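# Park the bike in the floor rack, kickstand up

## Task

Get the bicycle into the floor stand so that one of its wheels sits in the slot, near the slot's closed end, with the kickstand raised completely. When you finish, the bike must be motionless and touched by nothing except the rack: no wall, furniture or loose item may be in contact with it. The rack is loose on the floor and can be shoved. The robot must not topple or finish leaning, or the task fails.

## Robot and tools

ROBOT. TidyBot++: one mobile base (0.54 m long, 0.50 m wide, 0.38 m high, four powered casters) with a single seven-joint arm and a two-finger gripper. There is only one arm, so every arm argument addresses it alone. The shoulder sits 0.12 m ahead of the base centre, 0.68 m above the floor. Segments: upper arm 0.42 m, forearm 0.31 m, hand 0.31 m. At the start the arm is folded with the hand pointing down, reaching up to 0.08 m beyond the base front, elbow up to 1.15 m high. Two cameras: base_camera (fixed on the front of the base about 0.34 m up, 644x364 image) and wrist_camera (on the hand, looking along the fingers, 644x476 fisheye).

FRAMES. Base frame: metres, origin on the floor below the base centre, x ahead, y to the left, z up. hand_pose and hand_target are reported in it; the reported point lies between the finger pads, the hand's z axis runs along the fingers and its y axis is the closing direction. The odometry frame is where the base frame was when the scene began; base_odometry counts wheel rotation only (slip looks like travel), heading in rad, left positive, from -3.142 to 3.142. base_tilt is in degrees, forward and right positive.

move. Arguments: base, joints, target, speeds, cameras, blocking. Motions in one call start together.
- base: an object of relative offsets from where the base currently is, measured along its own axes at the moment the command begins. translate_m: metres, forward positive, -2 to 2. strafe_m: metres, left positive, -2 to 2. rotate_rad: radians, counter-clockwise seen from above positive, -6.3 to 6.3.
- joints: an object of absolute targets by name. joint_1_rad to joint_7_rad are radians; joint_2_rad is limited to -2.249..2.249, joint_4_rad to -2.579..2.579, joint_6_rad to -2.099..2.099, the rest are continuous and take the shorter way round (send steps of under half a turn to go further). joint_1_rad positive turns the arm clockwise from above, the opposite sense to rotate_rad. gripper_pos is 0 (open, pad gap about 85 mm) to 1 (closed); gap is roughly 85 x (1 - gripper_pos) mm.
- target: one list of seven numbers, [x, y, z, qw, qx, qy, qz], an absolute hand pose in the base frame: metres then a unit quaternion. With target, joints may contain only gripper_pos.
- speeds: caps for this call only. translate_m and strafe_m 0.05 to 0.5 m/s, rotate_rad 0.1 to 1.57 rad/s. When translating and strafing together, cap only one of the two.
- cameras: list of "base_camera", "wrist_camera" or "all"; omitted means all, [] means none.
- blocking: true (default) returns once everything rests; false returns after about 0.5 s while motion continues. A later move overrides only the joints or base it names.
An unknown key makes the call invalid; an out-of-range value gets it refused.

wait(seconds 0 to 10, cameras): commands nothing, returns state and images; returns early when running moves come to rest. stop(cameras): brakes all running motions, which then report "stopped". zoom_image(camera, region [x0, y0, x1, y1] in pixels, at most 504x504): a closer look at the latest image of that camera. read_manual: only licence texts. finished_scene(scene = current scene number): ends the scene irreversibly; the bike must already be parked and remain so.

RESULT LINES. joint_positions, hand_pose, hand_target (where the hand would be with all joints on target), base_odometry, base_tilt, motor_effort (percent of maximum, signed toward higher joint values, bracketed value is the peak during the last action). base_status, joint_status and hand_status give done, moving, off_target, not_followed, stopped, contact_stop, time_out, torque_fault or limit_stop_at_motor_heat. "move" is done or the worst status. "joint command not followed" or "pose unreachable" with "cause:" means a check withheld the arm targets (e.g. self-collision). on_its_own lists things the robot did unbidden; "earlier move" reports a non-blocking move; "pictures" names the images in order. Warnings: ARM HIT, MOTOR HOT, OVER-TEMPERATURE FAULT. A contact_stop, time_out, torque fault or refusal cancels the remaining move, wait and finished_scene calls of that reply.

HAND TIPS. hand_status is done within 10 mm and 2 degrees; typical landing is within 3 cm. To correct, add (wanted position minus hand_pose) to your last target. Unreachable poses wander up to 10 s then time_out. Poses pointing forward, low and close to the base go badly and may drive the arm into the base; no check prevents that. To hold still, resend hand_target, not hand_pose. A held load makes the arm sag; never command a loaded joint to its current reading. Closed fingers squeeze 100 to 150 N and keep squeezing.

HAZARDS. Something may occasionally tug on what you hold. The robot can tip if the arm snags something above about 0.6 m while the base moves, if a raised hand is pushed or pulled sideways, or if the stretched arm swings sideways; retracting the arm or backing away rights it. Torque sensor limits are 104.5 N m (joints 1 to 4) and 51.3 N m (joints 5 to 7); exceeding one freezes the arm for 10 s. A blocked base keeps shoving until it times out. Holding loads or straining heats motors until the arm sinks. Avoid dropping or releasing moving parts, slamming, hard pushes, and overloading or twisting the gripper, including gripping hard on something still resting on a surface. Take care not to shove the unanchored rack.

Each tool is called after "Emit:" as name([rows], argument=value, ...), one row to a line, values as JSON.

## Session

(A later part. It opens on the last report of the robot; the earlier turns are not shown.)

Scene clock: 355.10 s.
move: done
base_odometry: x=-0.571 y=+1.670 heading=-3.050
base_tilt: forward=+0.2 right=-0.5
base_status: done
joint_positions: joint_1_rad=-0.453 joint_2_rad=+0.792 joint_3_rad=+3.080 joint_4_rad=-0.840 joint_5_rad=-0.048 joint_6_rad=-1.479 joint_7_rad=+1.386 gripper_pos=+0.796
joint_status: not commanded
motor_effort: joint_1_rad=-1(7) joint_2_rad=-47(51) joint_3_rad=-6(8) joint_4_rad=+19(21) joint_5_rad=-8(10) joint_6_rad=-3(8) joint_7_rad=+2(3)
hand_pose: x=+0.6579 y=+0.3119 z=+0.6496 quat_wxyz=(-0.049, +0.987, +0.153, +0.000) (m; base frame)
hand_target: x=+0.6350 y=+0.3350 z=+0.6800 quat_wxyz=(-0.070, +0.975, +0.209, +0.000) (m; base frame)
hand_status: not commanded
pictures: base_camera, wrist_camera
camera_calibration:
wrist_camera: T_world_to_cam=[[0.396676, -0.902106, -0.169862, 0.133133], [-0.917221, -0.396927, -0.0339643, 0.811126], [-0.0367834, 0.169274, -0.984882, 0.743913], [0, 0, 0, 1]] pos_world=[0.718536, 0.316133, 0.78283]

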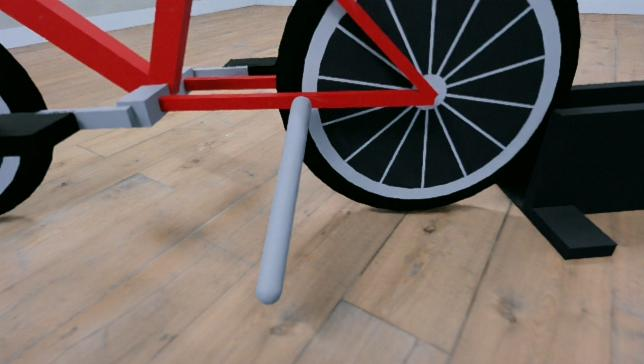

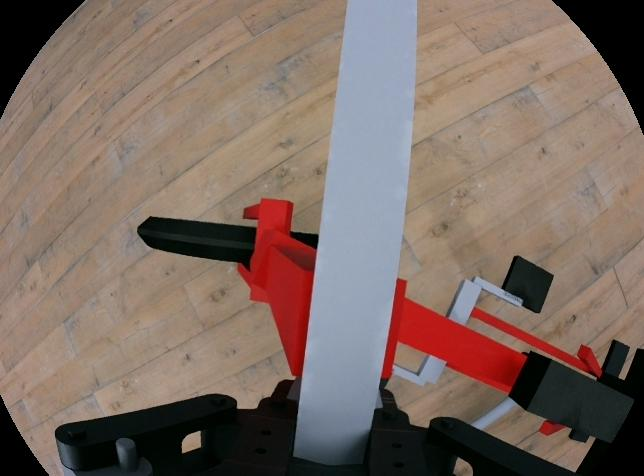

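Emit:
move(target=[0.575, 0.30, 0.69, -0.07, 0.993, 0.09, 0.0], base={"strafe_m": 0.06, "translate_m": 0.06}, speeds={"strafe_m": 0.12})

Scene clock: 366.20 s.
move: off_target
base_odometry: x=-0.626 y=+1.604 heading=-3.050
base_tilt: forward=+0.2 right=-0.6
base_status: done
joint_positions: joint_1_rad=-0.460 joint_2_rad=+0.609 joint_3_rad=+3.070 joint_4_rad=-1.176 joint_5_rad=-0.055 joint_6_rad=-1.420 joint_7_rad=+1.305 gripper_pos=+0.797
joint_status: not commanded
motor_effort: joint_1_rad=+0(5) joint_2_rad=-44(48) joint_3_rad=-1(7) joint_4_rad=+23(23) joint_5_rad=-2(8) joint_6_rad=+0(4) joint_7_rad=+0(2)
hand_pose: x=+0.5673 y=+0.2786 z=+0.6514 quat_wxyz=(-0.032, +0.991, +0.122, -0.047) (m; base frame)
hand_target: x=+0.5750 y=+0.3000 z=+0.6900 quat_wxyz=(-0.070, +0.993, +0.090, +0.000) (m; base frame)
hand_status: off_target (0.045 m and 7.9 deg from the pose sent, 0.093 m and 7.6 deg at the start)
pictures: base_camera, wrist_camera
camera_calibration:
wrist_camera: T_world_to_cam=[[0.328374, -0.931015, -0.159314, 0.179316], [-0.937127, -0.342228, 0.0683645, 0.64423], [-0.11817, 0.126849, -0.984858, 0.806008], [0, 0, 0, 1]] pos_world=[0.640089, 0.285179, 0.778328]

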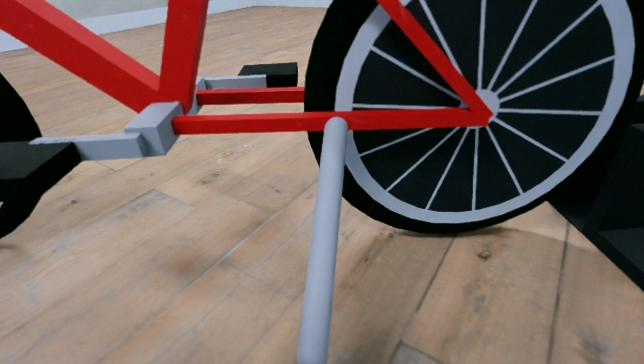

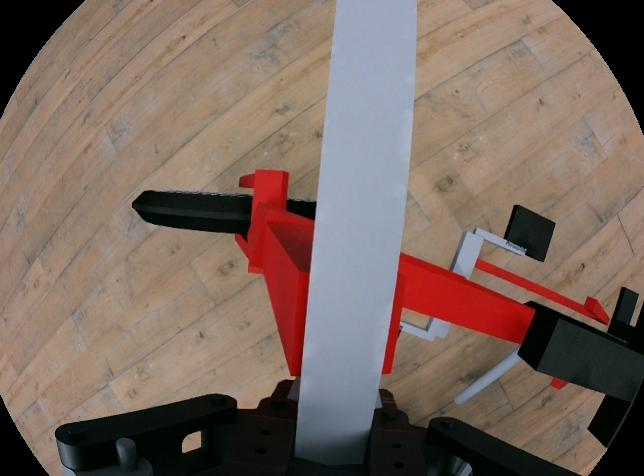

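Now lift the front.

Emit:
move(target=[0.575, 0.30, 0.76, -0.07, 0.993, 0.09, 0.0], cameras=["base_camera"])

Emit:
move(target=[0.575, 0.30, 0.81, -0.07, 0.993, 0.09, 0.0])

Scene clock: 368.03 s.
move: off_target
base_odometry: x=-0.626 y=+1.604 heading=-3.050
base_tilt: forward=+0.3 right=-0.5
base_status: not commanded
joint_positions: joint_1_rad=-0.460 joint_2_rad=+0.677 joint_3_rad=+3.070 joint_4_rad=-1.048 joint_5_rad=-0.056 joint_6_rad=-1.516 joint_7_rad=+1.283 gripper_pos=+0.797
joint_status: not commanded
motor_effort: joint_1_rad=+0(2) joint_2_rad=-63(63) joint_3_rad=-2(3) joint_4_rad=+32(32) joint_5_rad=+1(2) joint_6_rad=-3(4) joint_7_rad=+1(1)
hand_pose: x=+0.5811 y=+0.2854 z=+0.6545 quat_wxyz=(-0.027, +0.991, +0.112, -0.065) (m; base frame)
hand_target: x=+0.5750 y=+0.3000 z=+0.7600 quat_wxyz=(-0.070, +0.993, +0.090, +0.000) (m; base frame)
hand_status: off_target (0.107 m and 9.3 deg from the pose sent, 0.111 m and 7.9 deg at the start)
pictures: base_camera

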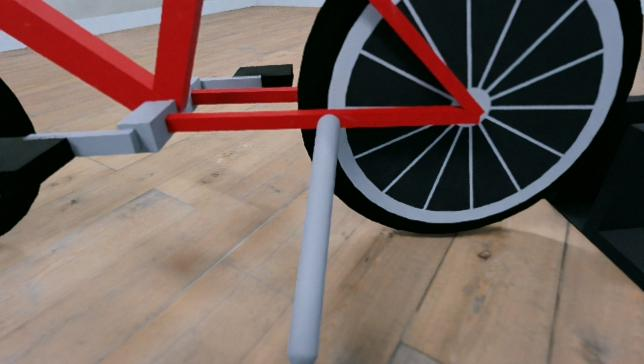

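Scene clock: 369.47 s.
move: off_target
base_odometry: x=-0.626 y=+1.604 heading=-3.050
base_tilt: forward=+0.3 right=-0.5
base_status: not commanded
joint_positions: joint_1_rad=-0.463 joint_2_rad=+0.771 joint_3_rad=+3.070 joint_4_rad=-0.869 joint_5_rad=-0.056 joint_6_rad=-1.677 joint_7_rad=+1.261 gripper_pos=+0.798
joint_status: not commanded
motor_effort: joint_1_rad=+0(1) joint_2_rad=-77(78) joint_3_rad=-4(4) joint_4_rad=+35(37) joint_5_rad=-1(3) joint_6_rad=-6(7) joint_7_rad=+1(2)
hand_pose: x=+0.5894 y=+0.2891 z=+0.6578 quat_wxyz=(-0.014, +0.989, +0.104, -0.101) (m; base frame)
hand_target: x=+0.5750 y=+0.3000 z=+0.8100 quat_wxyz=(-0.070, +0.993, +0.090, +0.000) (m; base frame)
hand_status: off_target (0.153 m and 13.4 deg from the pose sent, 0.156 m and 9.3 deg at the start)
pictures: base_camera, wrist_camera
camera_calibration:
wrist_camera: T_world_to_cam=[[0.285517, -0.947637, -0.143053, 0.202189], [-0.933599, -0.308741, 0.181858, 0.581761], [-0.216501, 0.0816306, -0.972864, 0.876705], [0, 0, 0, 1]] pos_world=[0.675211, 0.299649, 0.77604]

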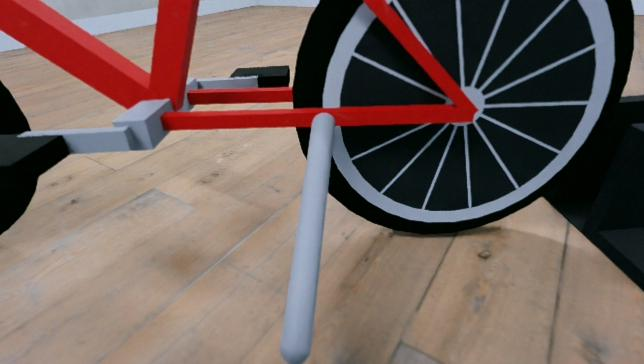

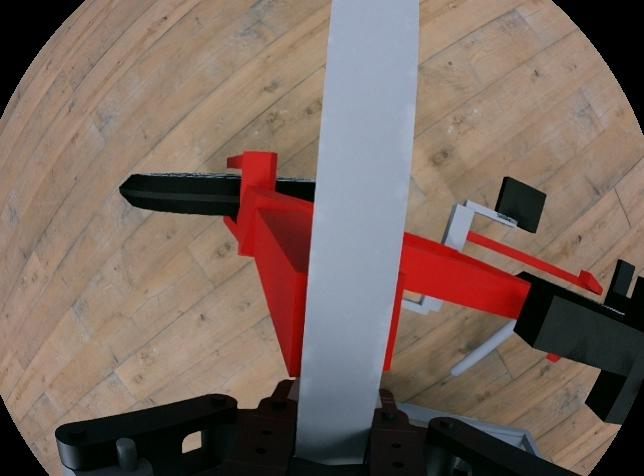

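Emit:
move(target=[0.575, 0.30, 0.69, -0.07, 0.993, 0.09, 0.0], cameras=[])

Emit:
move(base={"strafe_m": 0.25, "translate_m": -0.06}, speeds={"strafe_m": 0.15})

Scene clock: 373.33 s.
move: off_target
base_odometry: x=-0.626 y=+1.604 heading=-3.050
base_tilt: forward=+0.2 right=-0.5
base_status: not commanded
joint_positions: joint_1_rad=-0.464 joint_2_rad=+0.608 joint_3_rad=+3.070 joint_4_rad=-1.177 joint_5_rad=-0.056 joint_6_rad=-1.443 joint_7_rad=+1.260 gripper_pos=+0.799
joint_status: not commanded
motor_effort: joint_1_rad=+0(2) joint_2_rad=-42(78) joint_3_rad=-3(4) joint_4_rad=+22(37) joint_5_rad=-5(5) joint_6_rad=+2(7) joint_7_rad=+1(2)
hand_pose: x=+0.5600 y=+0.2769 z=+0.6525 quat_wxyz=(-0.027, +0.993, +0.102, -0.058) (m; base frame)
hand_target: x=+0.5750 y=+0.3000 z=+0.6900 quat_wxyz=(-0.070, +0.993, +0.090, +0.000) (m; base frame)
hand_status: off_target (0.047 m and 8.4 deg from the pose sent, 0.037 m and 13.4 deg at the start)
pictures: none
No camera images: "cameras" was empty.

Scene clock: 376.07 s.
move: done
base_odometry: x=-0.543 y=+1.361 heading=-3.050
base_tilt: forward=+0.2 right=-0.6
base_status: done
joint_positions: joint_1_rad=-0.469 joint_2_rad=+0.605 joint_3_rad=+3.065 joint_4_rad=-1.186 joint_5_rad=-0.056 joint_6_rad=-1.418 joint_7_rad=+1.260 gripper_pos=+0.799
joint_status: not commanded
motor_effort: joint_1_rad=+2(7) joint_2_rad=-43(48) joint_3_rad=-2(7) joint_4_rad=+24(25) joint_5_rad=-3(7) joint_6_rad=+4(5) joint_7_rad=+1(2)
hand_pose: x=+0.5611 y=+0.2831 z=+0.6511 quat_wxyz=(-0.031, +0.993, +0.106, -0.050) (m; base frame)
hand_target: x=+0.5750 y=+0.3000 z=+0.6900 quat_wxyz=(-0.070, +0.993, +0.090, +0.000) (m; base frame)
hand_status: not commanded
pictures: base_camera, wrist_camera
camera_calibration:
wrist_camera: T_world_to_cam=[[0.297178, -0.941614, -0.158268, 0.205234], [-0.947155, -0.311677, 0.0758612, 0.632063], [-0.120761, 0.12736, -0.984478, 0.805409], [0, 0, 0, 1]] pos_world=[0.634932, 0.287674, 0.77744]

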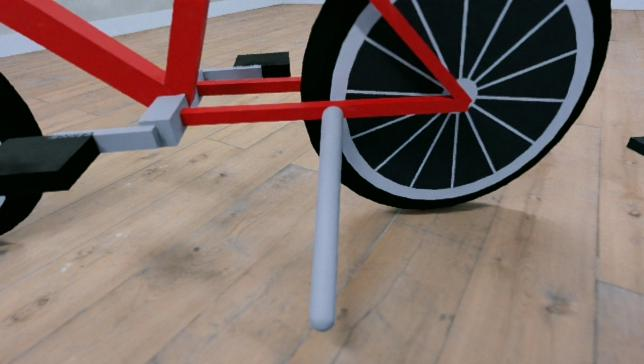

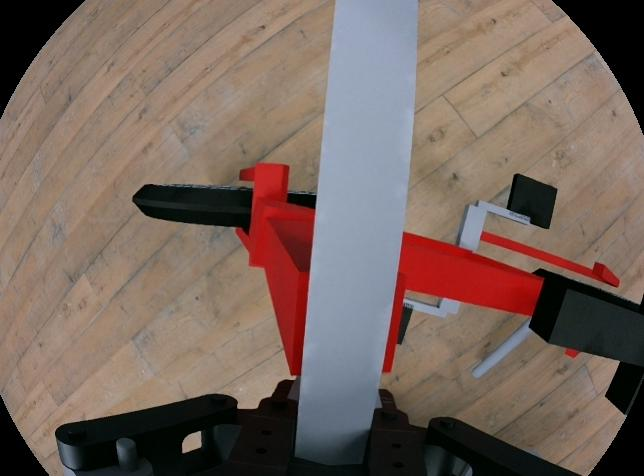

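Emit:
move(target=[0.590, 0.38, 0.69, -0.07, 0.993, 0.09, 0.0], base={"strafe_m": -0.08}, speeds={"strafe_m": 0.15}, cameras=[])

Emit:
move(target=[0.590, 0.46, 0.69, -0.07, 0.993, 0.09, 0.0], base={"strafe_m": -0.08}, speeds={"strafe_m": 0.15})

Emit:
zoom_image(camera="base_camera", region=[394, 40, 644, 240])

Scene clock: 379.50 s.
move: off_target
base_odometry: x=-0.551 y=+1.441 heading=-3.050
base_tilt: forward=+0.2 right=-0.6
base_status: done
joint_positions: joint_1_rad=-0.590 joint_2_rad=+0.729 joint_3_rad=+3.087 joint_4_rad=-0.952 joint_5_rad=-0.056 joint_6_rad=-1.475 joint_7_rad=+1.188 gripper_pos=+0.799
joint_status: not commanded
motor_effort: joint_1_rad=+0(5) joint_2_rad=-48(48) joint_3_rad=-4(7) joint_4_rad=+24(26) joint_5_rad=-7(10) joint_6_rad=+5(9) joint_7_rad=+1(2)
hand_pose: x=+0.5820 y=+0.3627 z=+0.6518 quat_wxyz=(-0.037, +0.992, +0.121, -0.028) (m; base frame)
hand_target: x=+0.5900 y=+0.3800 z=+0.6900 quat_wxyz=(-0.070, +0.993, +0.090, +0.000) (m; base frame)
hand_status: off_target (0.043 m and 6.1 deg from the pose sent, 0.108 m and 7.5 deg at the start)
pictures: none
No camera images: "cameras" was empty.

Scene clock: 381.33 s.
move: off_target
base_odometry: x=-0.558 y=+1.520 heading=-3.050
base_tilt: forward=+0.2 right=-0.5
base_status: done
joint_positions: joint_1_rad=-0.716 joint_2_rad=+0.901 joint_3_rad=+3.113 joint_4_rad=-0.608 joint_5_rad=-0.056 joint_6_rad=-1.611 joint_7_rad=+1.082 gripper_pos=+0.801
joint_status: not commanded
motor_effort: joint_1_rad=+0(5) joint_2_rad=-51(52) joint_3_rad=-5(6) joint_4_rad=+23(26) joint_5_rad=-8(9) joint_6_rad=+6(8) joint_7_rad=+1(2)
hand_pose: x=+0.5887 y=+0.4498 z=+0.6524 quat_wxyz=(-0.038, +0.992, +0.124, -0.013) (m; base frame)
hand_target: x=+0.5900 y=+0.4600 z=+0.6900 quat_wxyz=(-0.070, +0.993, +0.090, +0.000) (m; base frame)
hand_status: off_target (0.039 m and 5.5 deg from the pose sent, 0.105 m and 6.1 deg at the start)
pictures: base_camera, wrist_camera
camera_calibration:
wrist_camera: T_world_to_cam=[[0.33944, -0.927485, -0.156694, 0.321991], [-0.939115, -0.343601, -0.000564317, 0.769625], [-0.0533167, 0.147345, -0.987647, 0.742182], [0, 0, 0, 1]] pos_world=[0.653041, 0.453729, 0.783903]

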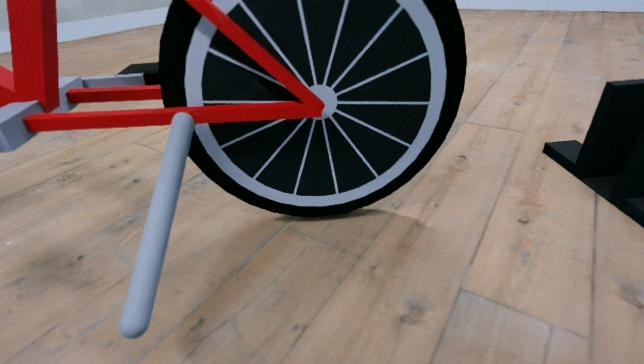

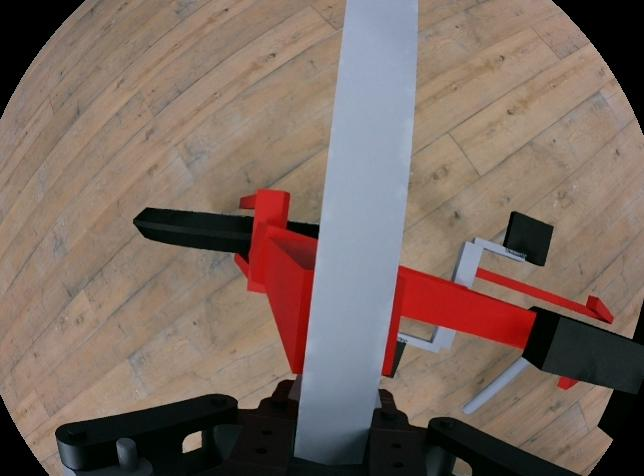

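Scaled by 2.016.

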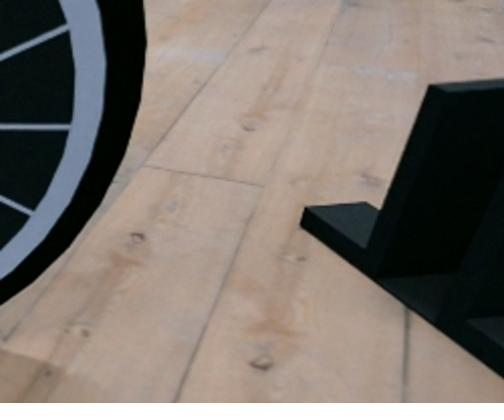

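Emit:
move(target=[0.590, 0.46, 0.69, -0.07, 0.996, -0.032, 0.0], cameras=[])

Emit:
move(base={"strafe_m": 0.2, "translate_m": -0.01}, speeds={"strafe_m": 0.15})

Scene clock: 388.93 s.
move: off_target
base_odometry: x=-0.558 y=+1.520 heading=-3.050
base_tilt: forward=+0.2 right=-0.5
base_status: not commanded
joint_positions: joint_1_rad=-0.729 joint_2_rad=+0.893 joint_3_rad=+3.129 joint_4_rad=-0.618 joint_5_rad=-0.082 joint_6_rad=-1.613 joint_7_rad=+0.837 gripper_pos=+0.801
joint_status: not commanded
motor_effort: joint_1_rad=+2(4) joint_2_rad=-48(51) joint_3_rad=-1(5) joint_4_rad=+23(24) joint_5_rad=-2(7) joint_6_rad=+7(9) joint_7_rad=+0(1)
hand_pose: x=+0.5802 y=+0.4545 z=+0.6544 quat_wxyz=(-0.040, +0.999, +0.003, -0.024) (m; base frame)
hand_target: x=+0.5900 y=+0.4600 z=+0.6900 quat_wxyz=(-0.070, +0.997, -0.032, +0.000) (m; base frame)
hand_status: off_target (0.037 m and 6.0 deg from the pose sent, 0.039 m and 18.3 deg at the start)
pictures: none
No camera images: "cameras" was empty.

Scene clock: 391.27 s.
move: done
base_odometry: x=-0.529 y=+1.322 heading=-3.050
base_tilt: forward=+0.2 right=-0.5
base_status: done
joint_positions: joint_1_rad=-0.741 joint_2_rad=+0.895 joint_3_rad=+3.136 joint_4_rad=-0.618 joint_5_rad=-0.083 joint_6_rad=-1.613 joint_7_rad=+0.837 gripper_pos=+0.802
joint_status: not commanded
motor_effort: joint_1_rad=+2(7) joint_2_rad=-50(54) joint_3_rad=-1(3) joint_4_rad=+22(27) joint_5_rad=+0(4) joint_6_rad=+4(10) joint_7_rad=+1(2)
hand_pose: x=+0.5763 y=+0.4583 z=+0.6532 quat_wxyz=(-0.037, +0.999, +0.007, -0.024) (m; base frame)
hand_target: x=+0.5900 y=+0.4600 z=+0.6900 quat_wxyz=(-0.070, +0.997, -0.032, +0.000) (m; base frame)
hand_status: not commanded
pictures: base_camera, wrist_camera
camera_calibration:
wrist_camera: T_world_to_cam=[[0.112069, -0.981433, -0.155659, 0.489228], [-0.992589, -0.117969, 0.0291621, 0.668823], [-0.0469835, 0.151237, -0.98738, 0.735419], [0, 0, 0, 1]] pos_world=[0.643591, 0.447822, 0.782787]

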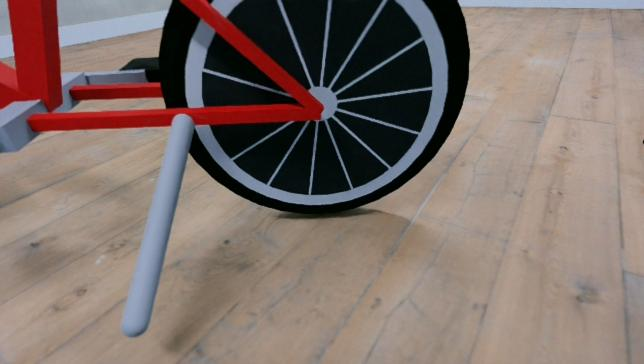

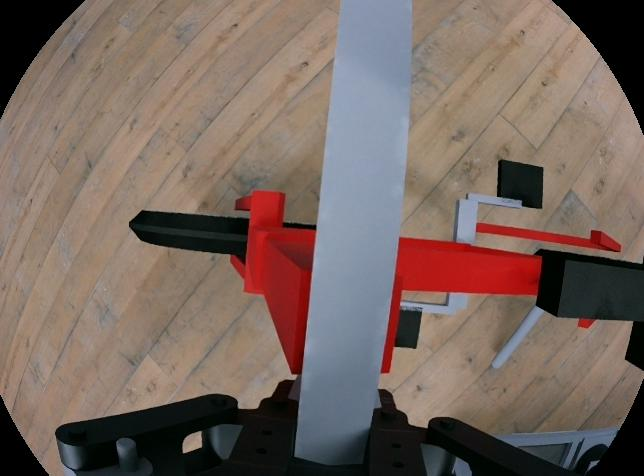

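Emit:
move(target=[0.590, 0.45, 0.69, -0.07, 0.993, 0.09, 0.0], cameras=[])

Emit:
move(base={"strafe_m": -0.2, "translate_m": 0.04}, speeds={"strafe_m": 0.12})

Scene clock: 394.43 s.
move: off_target
base_odometry: x=-0.529 y=+1.322 heading=-3.050
base_tilt: forward=+0.2 right=-0.6
base_status: not commanded
joint_positions: joint_1_rad=-0.711 joint_2_rad=+0.893 joint_3_rad=+3.125 joint_4_rad=-0.624 joint_5_rad=-0.071 joint_6_rad=-1.613 joint_7_rad=+1.000 gripper_pos=+0.802
joint_status: not commanded
motor_effort: joint_1_rad=+1(5) joint_2_rad=-50(51) joint_3_rad=-2(3) joint_4_rad=+23(24) joint_5_rad=-2(5) joint_6_rad=+5(6) joint_7_rad=+1(3)
hand_pose: x=+0.5875 y=+0.4442 z=+0.6525 quat_wxyz=(-0.037, +0.996, +0.077, -0.021) (m; base frame)
hand_target: x=+0.5900 y=+0.4500 z=+0.6900 quat_wxyz=(-0.070, +0.993, +0.090, +0.000) (m; base frame)
hand_status: off_target (0.038 m and 4.7 deg from the pose sent, 0.040 m and 10.6 deg at the start)
pictures: none
No camera images: "cameras" was empty.

Scene clock: 396.90 s.
move: done
base_odometry: x=-0.588 y=+1.518 heading=-3.050
base_tilt: forward=+0.2 right=-0.5
base_status: done
joint_positions: joint_1_rad=-0.689 joint_2_rad=+0.891 joint_3_rad=+3.124 joint_4_rad=-0.626 joint_5_rad=-0.070 joint_6_rad=-1.613 joint_7_rad=+1.000 gripper_pos=+0.802
joint_status: not commanded
motor_effort: joint_1_rad=+0(8) joint_2_rad=-50(53) joint_3_rad=-3(3) joint_4_rad=+21(24) joint_5_rad=-3(6) joint_6_rad=+0(8) joint_7_rad=+2(2)
hand_pose: x=+0.5967 y=+0.4335 z=+0.6536 quat_wxyz=(-0.037, +0.997, +0.067, -0.020) (m; base frame)
hand_target: x=+0.5900 y=+0.4500 z=+0.6900 quat_wxyz=(-0.070, +0.993, +0.090, +0.000) (m; base frame)
hand_status: not commanded
pictures: base_camera, wrist_camera
camera_calibration:
wrist_camera: T_world_to_cam=[[0.229138, -0.960689, -0.156756, 0.384547], [-0.97194, -0.234607, 0.0170759, 0.732335], [-0.0531809, 0.148445, -0.98749, 0.745548], [0, 0, 0, 1]] pos_world=[0.66332, 0.430569, 0.783996]

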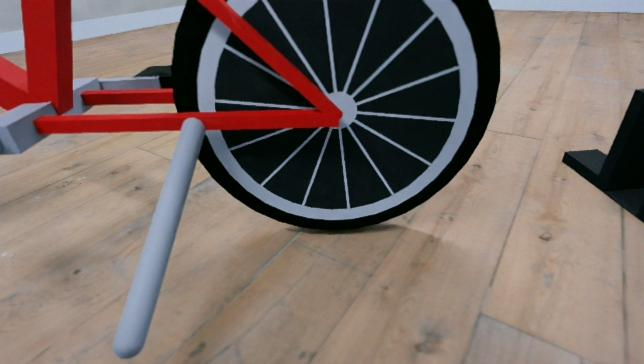

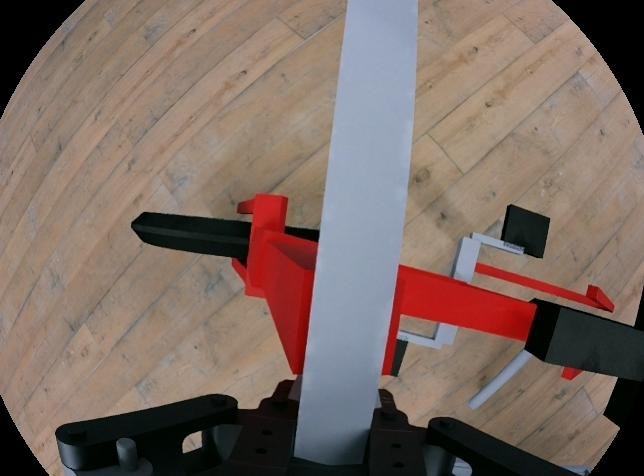

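Emit:
move(base={"strafe_m": -0.11, "translate_m": 0.019}, speeds={"strafe_m": 0.12}, cameras=[])

Emit:
move(target=[0.585, 0.465, 0.69, -0.07, 0.983, -0.17, 0.0])

Scene clock: 401.93 s.
move: done
base_odometry: x=-0.617 y=+1.626 heading=-3.050
base_tilt: forward=+0.2 right=-0.5
base_status: done
joint_positions: joint_1_rad=-0.687 joint_2_rad=+0.890 joint_3_rad=+3.123 joint_4_rad=-0.626 joint_5_rad=-0.070 joint_6_rad=-1.613 joint_7_rad=+1.000 gripper_pos=+0.802
joint_status: not commanded
motor_effort: joint_1_rad=+1(6) joint_2_rad=-50(52) joint_3_rad=-2(3) joint_4_rad=+20(24) joint_5_rad=-1(4) joint_6_rad=-1(6) joint_7_rad=+2(2)
hand_pose: x=+0.5973 y=+0.4327 z=+0.6536 quat_wxyz=(-0.038, +0.997, +0.066, -0.020) (m; base frame)
hand_target: x=+0.5900 y=+0.4500 z=+0.6900 quat_wxyz=(-0.070, +0.993, +0.090, +0.000) (m; base frame)
hand_status: not commanded
pictures: none
No camera images: "cameras" was empty.

Scene clock: 403.17 s.
move: off_target
base_odometry: x=-0.617 y=+1.626 heading=-3.050
base_tilt: forward=+0.2 right=-0.6
base_status: not commanded
joint_positions: joint_1_rad=-0.758 joint_2_rad=+0.883 joint_3_rad=+3.161 joint_4_rad=-0.633 joint_5_rad=-0.106 joint_6_rad=-1.605 joint_7_rad=+0.563 gripper_pos=+0.802
joint_status: not commanded
motor_effort: joint_1_rad=+2(3) joint_2_rad=-50(52) joint_3_rad=+1(2) joint_4_rad=+21(23) joint_5_rad=+2(3) joint_6_rad=+2(3) joint_7_rad=+0(2)
hand_pose: x=+0.5703 y=+0.4629 z=+0.6563 quat_wxyz=(-0.037, +0.991, -0.128, -0.028) (m; base frame)
hand_target: x=+0.5850 y=+0.4650 z=+0.6900 quat_wxyz=(-0.070, +0.983, -0.170, +0.000) (m; base frame)
hand_status: off_target (0.037 m and 7.0 deg from the pose sent, 0.050 m and 27.5 deg at the start)
pictures: base_camera, wrist_camera
camera_calibration:
wrist_camera: T_world_to_cam=[[-0.15691, -0.976329, -0.148865, 0.64148], [-0.987315, 0.151369, 0.0479231, 0.523396], [-0.0242552, 0.154496, -0.987696, 0.723243], [0, 0, 0, 1]] pos_world=[0.634954, 0.435331, 0.784755]

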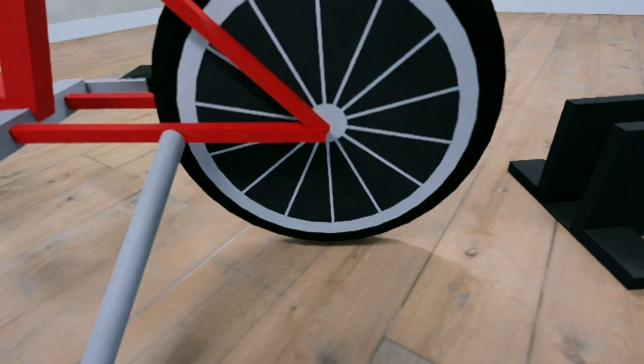

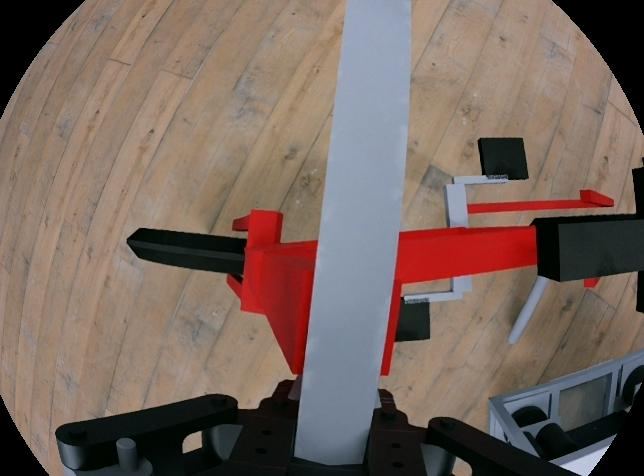

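Emit:
zoom_image(camera="base_camera", region=[454, 80, 644, 300])

Scaled by 2.291.

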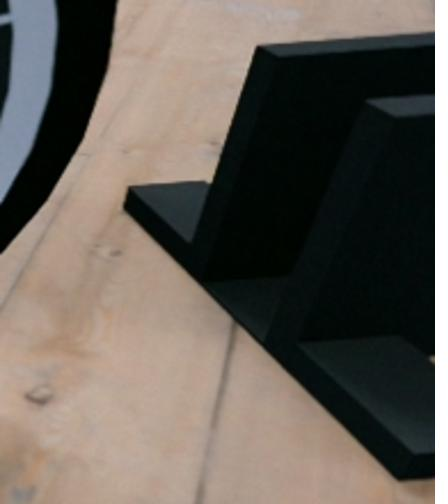

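Emit:
move(target=[0.587, 0.46, 0.69, -0.07, 0.996, -0.062, 0.0], cameras=[])

Emit:
move(base={"strafe_m": -0.13, "translate_m": 0.008}, speeds={"strafe_m": 0.12})

Emit:
zoom_image(camera="base_camera", region=[354, 80, 644, 330])

Scene clock: 410.47 s.
move: off_target
base_odometry: x=-0.617 y=+1.626 heading=-3.050
base_tilt: forward=+0.2 right=-0.5
base_status: not commanded
joint_positions: joint_1_rad=-0.739 joint_2_rad=+0.883 joint_3_rad=+3.159 joint_4_rad=-0.633 joint_5_rad=-0.104 joint_6_rad=-1.605 joint_7_rad=+0.693 gripper_pos=+0.802
joint_status: not commanded
motor_effort: joint_1_rad=+1(3) joint_2_rad=-50(53) joint_3_rad=-1(2) joint_4_rad=+23(24) joint_5_rad=-1(3) joint_6_rad=+4(6) joint_7_rad=+2(2)
hand_pose: x=+0.5786 y=+0.4544 z=+0.6559 quat_wxyz=(-0.039, +0.996, -0.072, -0.025) (m; base frame)
hand_target: x=+0.5870 y=+0.4600 z=+0.6900 quat_wxyz=(-0.070, +0.996, -0.062, +0.000) (m; base frame)
hand_status: off_target (0.036 m and 4.8 deg from the pose sent, 0.038 m and 9.0 deg at the start)
pictures: none
No camera images: "cameras" was empty.

Scene clock: 412.30 s.
move: done
base_odometry: x=-0.637 y=+1.755 heading=-3.050
base_tilt: forward=+0.2 right=-0.5
base_status: done
joint_positions: joint_1_rad=-0.727 joint_2_rad=+0.879 joint_3_rad=+3.159 joint_4_rad=-0.637 joint_5_rad=-0.103 joint_6_rad=-1.602 joint_7_rad=+0.693 gripper_pos=+0.803
joint_status: not commanded
motor_effort: joint_1_rad=+0(7) joint_2_rad=-47(52) joint_3_rad=-2(3) joint_4_rad=+20(25) joint_5_rad=-2(3) joint_6_rad=+3(11) joint_7_rad=+1(2)
hand_pose: x=+0.5841 y=+0.4487 z=+0.6573 quat_wxyz=(-0.040, +0.996, -0.078, -0.024) (m; base frame)
hand_target: x=+0.5870 y=+0.4600 z=+0.6900 quat_wxyz=(-0.070, +0.996, -0.062, +0.000) (m; base frame)
hand_status: not commanded
pictures: base_camera, wrist_camera
camera_calibration:
wrist_camera: T_world_to_cam=[[-0.0572721, -0.985899, -0.157236, 0.581528], [-0.997985, 0.0522266, 0.0360384, 0.597654], [-0.0273184, 0.158983, -0.986903, 0.726091], [0, 0, 0, 1]] pos_world=[0.649591, 0.426679, 0.78648]

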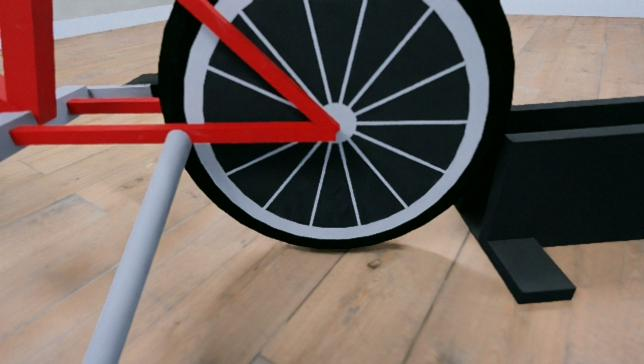

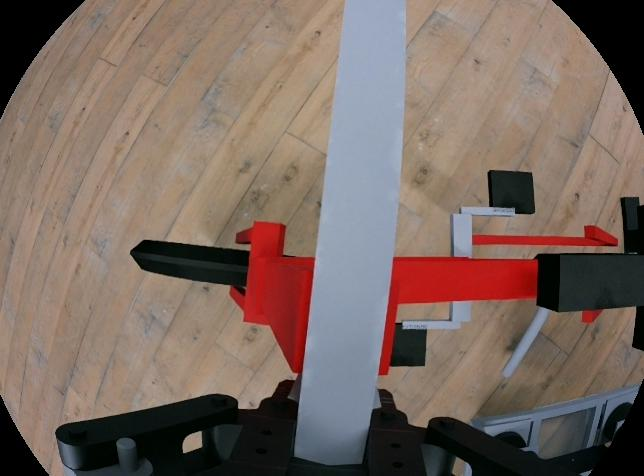

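Scaled by 1.738.

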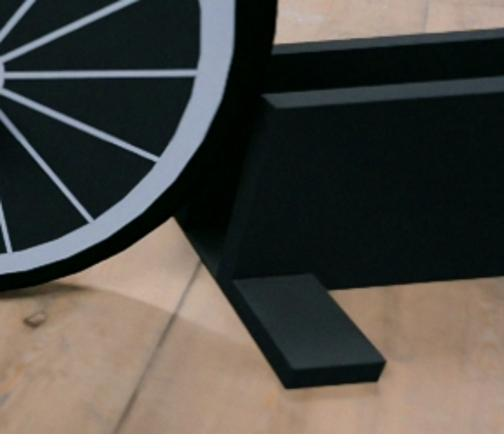

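Emit:
move(target=[0.587, 0.45, 0.69, -0.07, 0.988, 0.139, 0.0], cameras=[])

Emit:
move(base={"strafe_m": 0.13, "translate_m": -0.06}, speeds={"strafe_m": 0.12})

Scene clock: 417.83 s.
move: off_target
base_odometry: x=-0.637 y=+1.754 heading=-3.050
base_tilt: forward=+0.2 right=-0.6
base_status: not commanded
joint_positions: joint_1_rad=-0.680 joint_2_rad=+0.885 joint_3_rad=+3.134 joint_4_rad=-0.637 joint_5_rad=-0.075 joint_6_rad=-1.598 joint_7_rad=+1.049 gripper_pos=+0.805
joint_status: not commanded
motor_effort: joint_1_rad=-2(5) joint_2_rad=-51(53) joint_3_rad=-5(6) joint_4_rad=+20(22) joint_5_rad=-6(7) joint_6_rad=-2(5) joint_7_rad=+2(3)
hand_pose: x=+0.6040 y=+0.4277 z=+0.6535 quat_wxyz=(-0.039, +0.996, +0.082, -0.014) (m; base frame)
hand_target: x=+0.5870 y=+0.4500 z=+0.6900 quat_wxyz=(-0.070, +0.988, +0.139, +0.000) (m; base frame)
hand_status: off_target (0.046 m and 7.6 deg from the pose sent, 0.033 m and 25.3 deg at the start)
pictures: none
No camera images: "cameras" was empty.

Scene clock: 420.00 s.
move: done
base_odometry: x=-0.565 y=+1.630 heading=-3.050
base_tilt: forward=+0.2 right=-0.5
base_status: done
joint_positions: joint_1_rad=-0.690 joint_2_rad=+0.885 joint_3_rad=+3.131 joint_4_rad=-0.636 joint_5_rad=-0.067 joint_6_rad=-1.599 joint_7_rad=+1.051 gripper_pos=+0.809
joint_status: not commanded
motor_effort: joint_1_rad=-1(7) joint_2_rad=-51(53) joint_3_rad=-5(6) joint_4_rad=+21(24) joint_5_rad=-5(9) joint_6_rad=+0(3) joint_7_rad=+2(4)
hand_pose: x=+0.6001 y=+0.4319 z=+0.6533 quat_wxyz=(-0.037, +0.995, +0.090, -0.013) (m; base frame)
hand_target: x=+0.5870 y=+0.4500 z=+0.6900 quat_wxyz=(-0.070, +0.988, +0.139, +0.000) (m; base frame)
hand_status: not commanded
pictures: base_camera, wrist_camera
camera_calibration:
wrist_camera: T_world_to_cam=[[0.275622, -0.94893, -0.153507, 0.347159], [-0.960247, -0.279149, 0.00148305, 0.757623], [-0.0442586, 0.146996, -0.988146, 0.741409], [0, 0, 0, 1]] pos_world=[0.664635, 0.431935, 0.784788]

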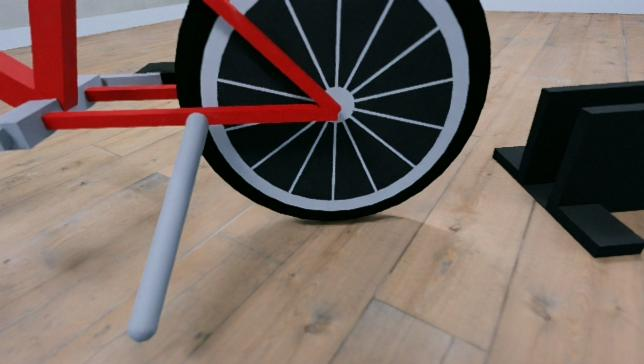

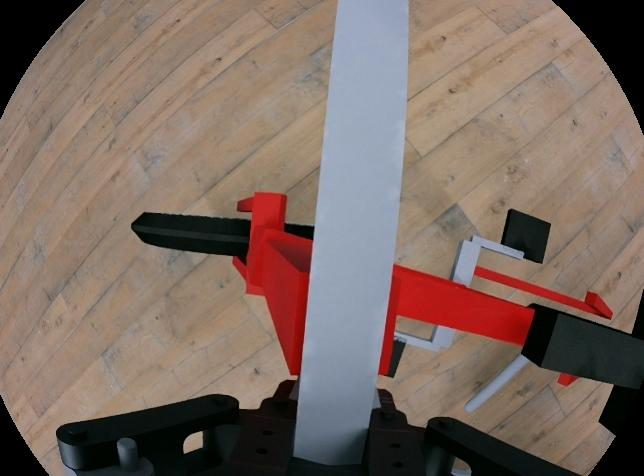

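Emit:
move(base={"strafe_m": 0.15, "translate_m": -0.035}, speeds={"strafe_m": 0.12}, cameras=[])

Emit:
move(target=[0.587, 0.455, 0.69, -0.07, 0.9965, -0.01, 0.0])

Scene clock: 424.93 s.
move: done
base_odometry: x=-0.516 y=+1.484 heading=-3.050
base_tilt: forward=+0.2 right=-0.6
base_status: done
joint_positions: joint_1_rad=-0.694 joint_2_rad=+0.887 joint_3_rad=+3.129 joint_4_rad=-0.636 joint_5_rad=-0.064 joint_6_rad=-1.603 joint_7_rad=+1.052 gripper_pos=+0.811
joint_status: not commanded
motor_effort: joint_1_rad=+0(6) joint_2_rad=-50(54) joint_3_rad=-4(7) joint_4_rad=+22(24) joint_5_rad=-5(10) joint_6_rad=+2(5) joint_7_rad=+2(3)
hand_pose: x=+0.5973 y=+0.4328 z=+0.6524 quat_wxyz=(-0.035, +0.995, +0.093, -0.015) (m; base frame)
hand_target: x=+0.5870 y=+0.4500 z=+0.6900 quat_wxyz=(-0.070, +0.988, +0.139, +0.000) (m; base frame)
hand_status: not commanded
pictures: none
No camera images: "cameras" was empty.

Scene clock: 425.73 s.
move: off_target
base_odometry: x=-0.516 y=+1.484 heading=-3.050
base_tilt: forward=+0.2 right=-0.6
base_status: not commanded
joint_positions: joint_1_rad=-0.720 joint_2_rad=+0.880 joint_3_rad=+3.135 joint_4_rad=-0.648 joint_5_rad=-0.071 joint_6_rad=-1.602 joint_7_rad=+0.853 gripper_pos=+0.814
joint_status: not commanded
motor_effort: joint_1_rad=+1(3) joint_2_rad=-50(52) joint_3_rad=-3(4) joint_4_rad=+23(24) joint_5_rad=-5(7) joint_6_rad=+2(7) joint_7_rad=+1(2)
hand_pose: x=+0.5843 y=+0.4428 z=+0.6534 quat_wxyz=(-0.033, +0.999, +0.004, -0.021) (m; base frame)
hand_target: x=+0.5870 y=+0.4550 z=+0.6900 quat_wxyz=(-0.070, +0.997, -0.010, +0.000) (m; base frame)
hand_status: off_target (0.039 m and 5.2 deg from the pose sent, 0.045 m and 12.6 deg at the start)
pictures: base_camera, wrist_camera
camera_calibration:
wrist_camera: T_world_to_cam=[[0.107778, -0.98347, -0.145501, 0.469947], [-0.993353, -0.112481, 0.02447, 0.676081], [-0.0404316, 0.141897, -0.989055, 0.739767], [0, 0, 0, 1]] pos_world=[0.650847, 0.433254, 0.783505]

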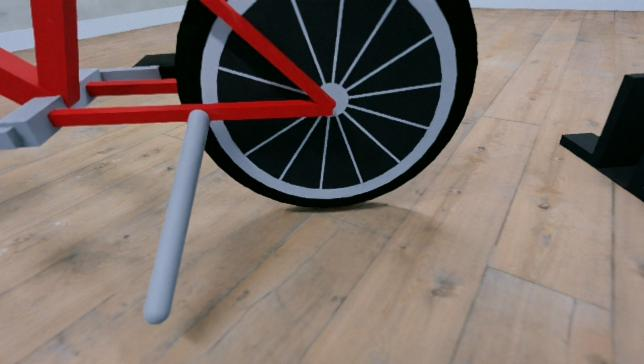

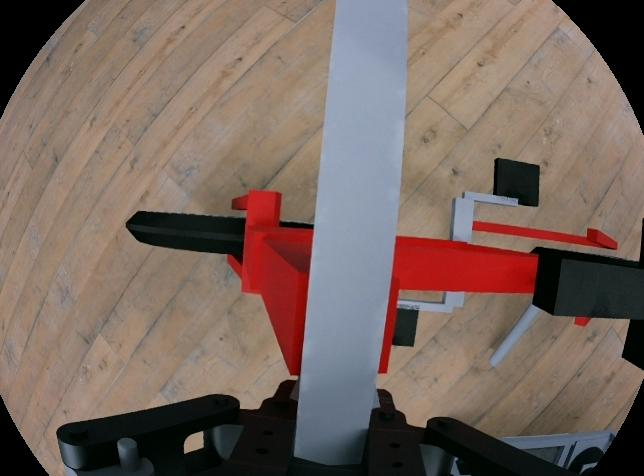

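Emit:
move(base={"strafe_m": -0.27, "translate_m": 0.028}, speeds={"strafe_m": 0.12})

Emit:
zoom_image(camera="base_camera", region=[354, 80, 644, 330])

Scene clock: 430.93 s.
move: done
base_odometry: x=-0.569 y=+1.751 heading=-3.050
base_tilt: forward=+0.2 right=-0.5
base_status: done
joint_positions: joint_1_rad=-0.721 joint_2_rad=+0.874 joint_3_rad=+3.135 joint_4_rad=-0.652 joint_5_rad=-0.072 joint_6_rad=-1.605 joint_7_rad=+0.853 gripper_pos=+0.814
joint_status: not commanded
motor_effort: joint_1_rad=+1(7) joint_2_rad=-51(54) joint_3_rad=-2(4) joint_4_rad=+24(26) joint_5_rad=-4(6) joint_6_rad=+6(12) joint_7_rad=+2(2)
hand_pose: x=+0.5817 y=+0.4425 z=+0.6553 quat_wxyz=(-0.032, +0.999, +0.005, -0.022) (m; base frame)
hand_target: x=+0.5870 y=+0.4550 z=+0.6900 quat_wxyz=(-0.070, +0.997, -0.010, +0.000) (m; base frame)
hand_status: not commanded
pictures: base_camera, wrist_camera
camera_calibration:
wrist_camera: T_world_to_cam=[[0.109478, -0.983355, -0.145012, 0.468821], [-0.993051, -0.11454, 0.0270049, 0.672431], [-0.043165, 0.141048, -0.989061, 0.743559], [0, 0, 0, 1]] pos_world=[0.648529, 0.43316, 0.785251]

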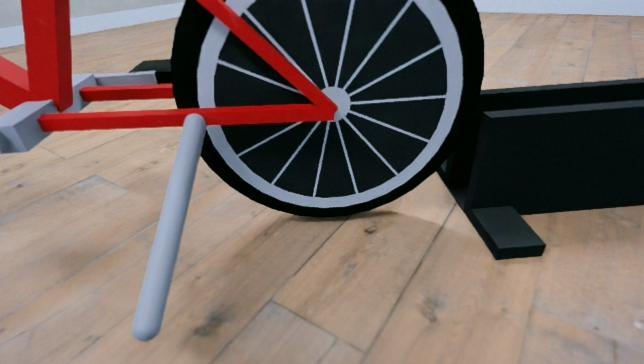

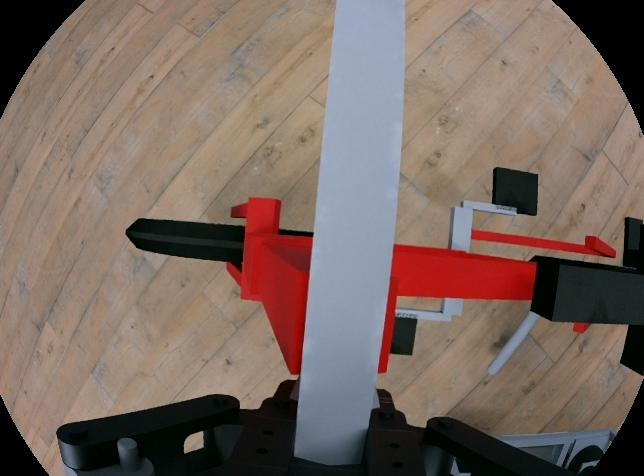

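Scaled by 1.738.

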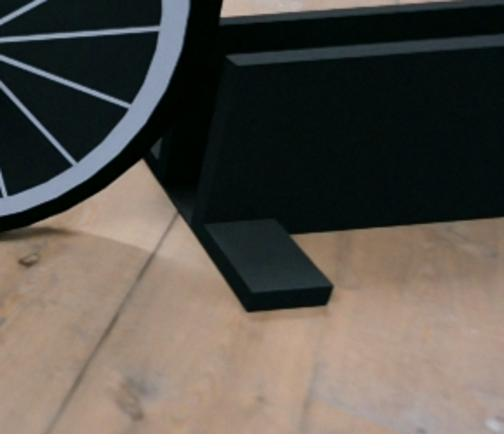

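Emit:
move(base={"strafe_m": -0.12, "translate_m": 0.007}, speeds={"strafe_m": 0.1})

Emit:
zoom_image(camera="base_camera", region=[354, 80, 644, 330])

Scene clock: 434.67 s.
move: done
base_odometry: x=-0.587 y=+1.870 heading=-3.050
base_tilt: forward=+0.2 right=-0.5
base_status: done
joint_positions: joint_1_rad=-0.723 joint_2_rad=+0.874 joint_3_rad=+3.135 joint_4_rad=-0.653 joint_5_rad=-0.072 joint_6_rad=-1.606 joint_7_rad=+0.853 gripper_pos=+0.814
joint_status: not commanded
motor_effort: joint_1_rad=+3(6) joint_2_rad=-49(52) joint_3_rad=-2(3) joint_4_rad=+23(24) joint_5_rad=-3(5) joint_6_rad=+7(11) joint_7_rad=+1(3)
hand_pose: x=+0.5805 y=+0.4431 z=+0.6554 quat_wxyz=(-0.032, +0.999, +0.006, -0.022) (m; base frame)
hand_target: x=+0.5870 y=+0.4550 z=+0.6900 quat_wxyz=(-0.070, +0.997, -0.010, +0.000) (m; base frame)
hand_status: not commanded
pictures: base_camera, wrist_camera
camera_calibration:
wrist_camera: T_world_to_cam=[[0.111385, -0.98322, -0.144474, 0.468061], [-0.992798, -0.116544, 0.0277287, 0.671565], [-0.0441011, 0.140345, -0.98912, 0.744433], [0, 0, 0, 1]] pos_world=[0.647424, 0.433997, 0.785335]

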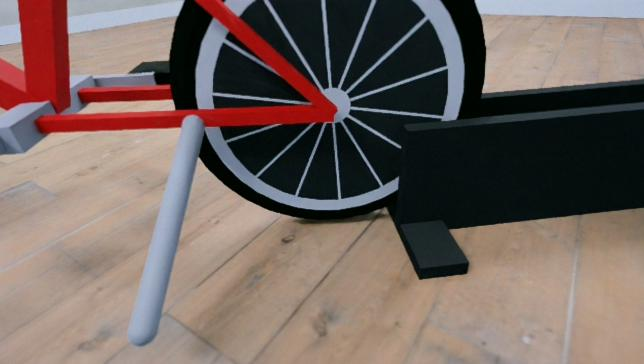

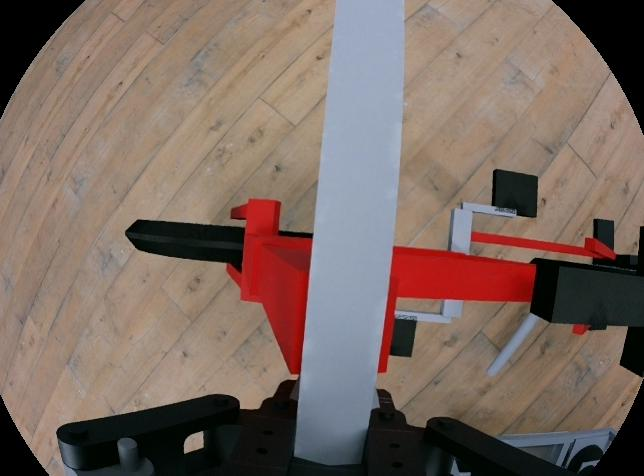

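Scaled by 1.738.

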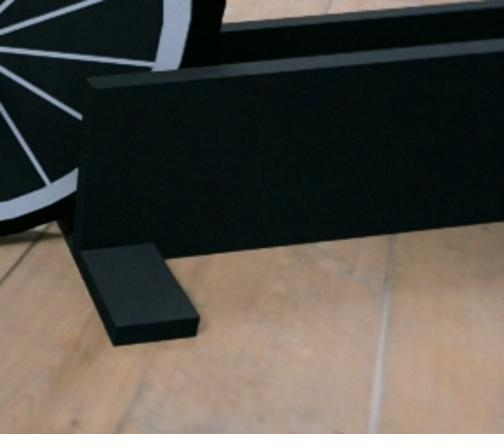

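Emit:
move(base={"strafe_m": -0.16, "translate_m": 0.008}, speeds={"strafe_m": 0.1})

Scene clock: 437.53 s.
move: done
base_odometry: x=-0.610 y=+2.029 heading=-3.050
base_tilt: forward=+0.2 right=-0.6
base_status: done
joint_positions: joint_1_rad=-0.732 joint_2_rad=+0.873 joint_3_rad=+3.135 joint_4_rad=-0.653 joint_5_rad=-0.073 joint_6_rad=-1.606 joint_7_rad=+0.853 gripper_pos=+0.814
joint_status: not commanded
motor_effort: joint_1_rad=+2(9) joint_2_rad=-48(52) joint_3_rad=-2(3) joint_4_rad=+23(25) joint_5_rad=-4(6) joint_6_rad=+9(10) joint_7_rad=+1(2)
hand_pose: x=+0.5765 y=+0.4472 z=+0.6560 quat_wxyz=(-0.032, +0.999, +0.011, -0.022) (m; base frame)
hand_target: x=+0.5870 y=+0.4550 z=+0.6900 quat_wxyz=(-0.070, +0.997, -0.010, +0.000) (m; base frame)
hand_status: not commanded
pictures: base_camera, wrist_camera
camera_calibration:
wrist_camera: T_world_to_cam=[[0.120036, -0.982087, -0.145248, 0.467635], [-0.991752, -0.125245, 0.0272325, 0.67169], [-0.0449363, 0.140781, -0.98902, 0.744468], [0, 0, 0, 1]] pos_world=[0.64347, 0.438577, 0.785926]

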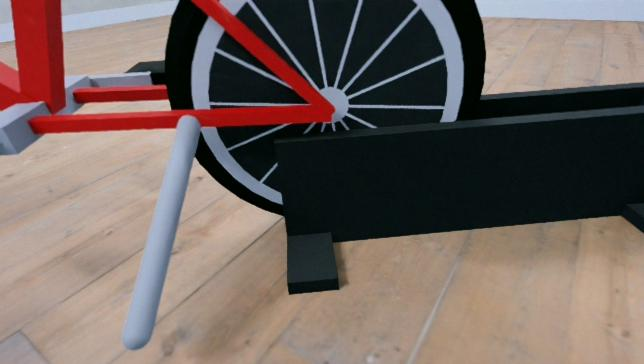

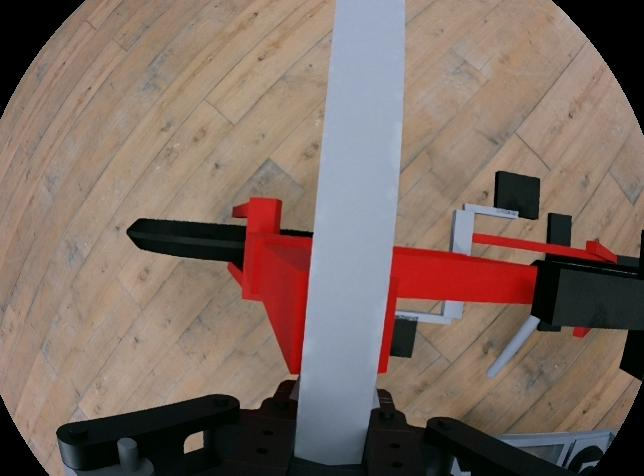

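Emit:
move()

Scene clock: 441.00 s.
base_odometry: x=-0.610 y=+2.029 heading=-3.050
base_tilt: forward=+0.2 right=-0.5
base_status: done
joint_positions: joint_1_rad=-0.732 joint_2_rad=+0.873 joint_3_rad=+3.135 joint_4_rad=-0.653 joint_5_rad=-0.073 joint_6_rad=-1.606 joint_7_rad=+0.853 gripper_pos=+0.814
joint_status: not commanded
motor_effort: joint_1_rad=+2(9) joint_2_rad=-48(52) joint_3_rad=-1(3) joint_4_rad=+24(25) joint_5_rad=-4(6) joint_6_rad=+9(10) joint_7_rad=+1(2)
hand_pose: x=+0.5765 y=+0.4472 z=+0.6560 quat_wxyz=(-0.032, +0.999, +0.011, -0.022) (m; base frame)
hand_target: x=+0.5870 y=+0.4550 z=+0.6900 quat_wxyz=(-0.070, +0.997, -0.010, +0.000) (m; base frame)
hand_status: not commanded
pictures: base_camera, wrist_camera
camera_calibration:
wrist_camera: T_world_to_cam=[[0.119978, -0.982094, -0.145248, 0.467642], [-0.991759, -0.125187, 0.0272325, 0.671691], [-0.044928, 0.140784, -0.98902, 0.744467], [0, 0, 0, 1]] pos_world=[0.643496, 0.438546, 0.785926]

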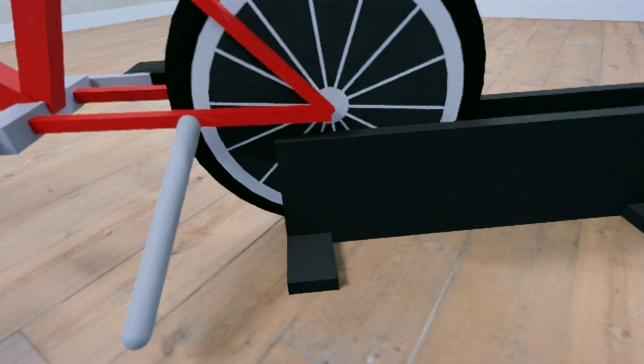

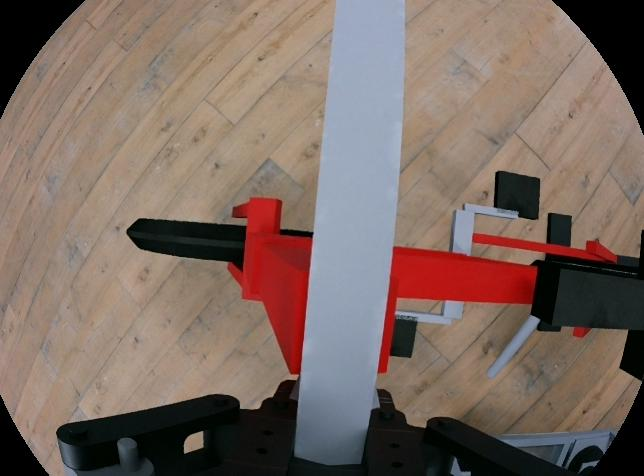

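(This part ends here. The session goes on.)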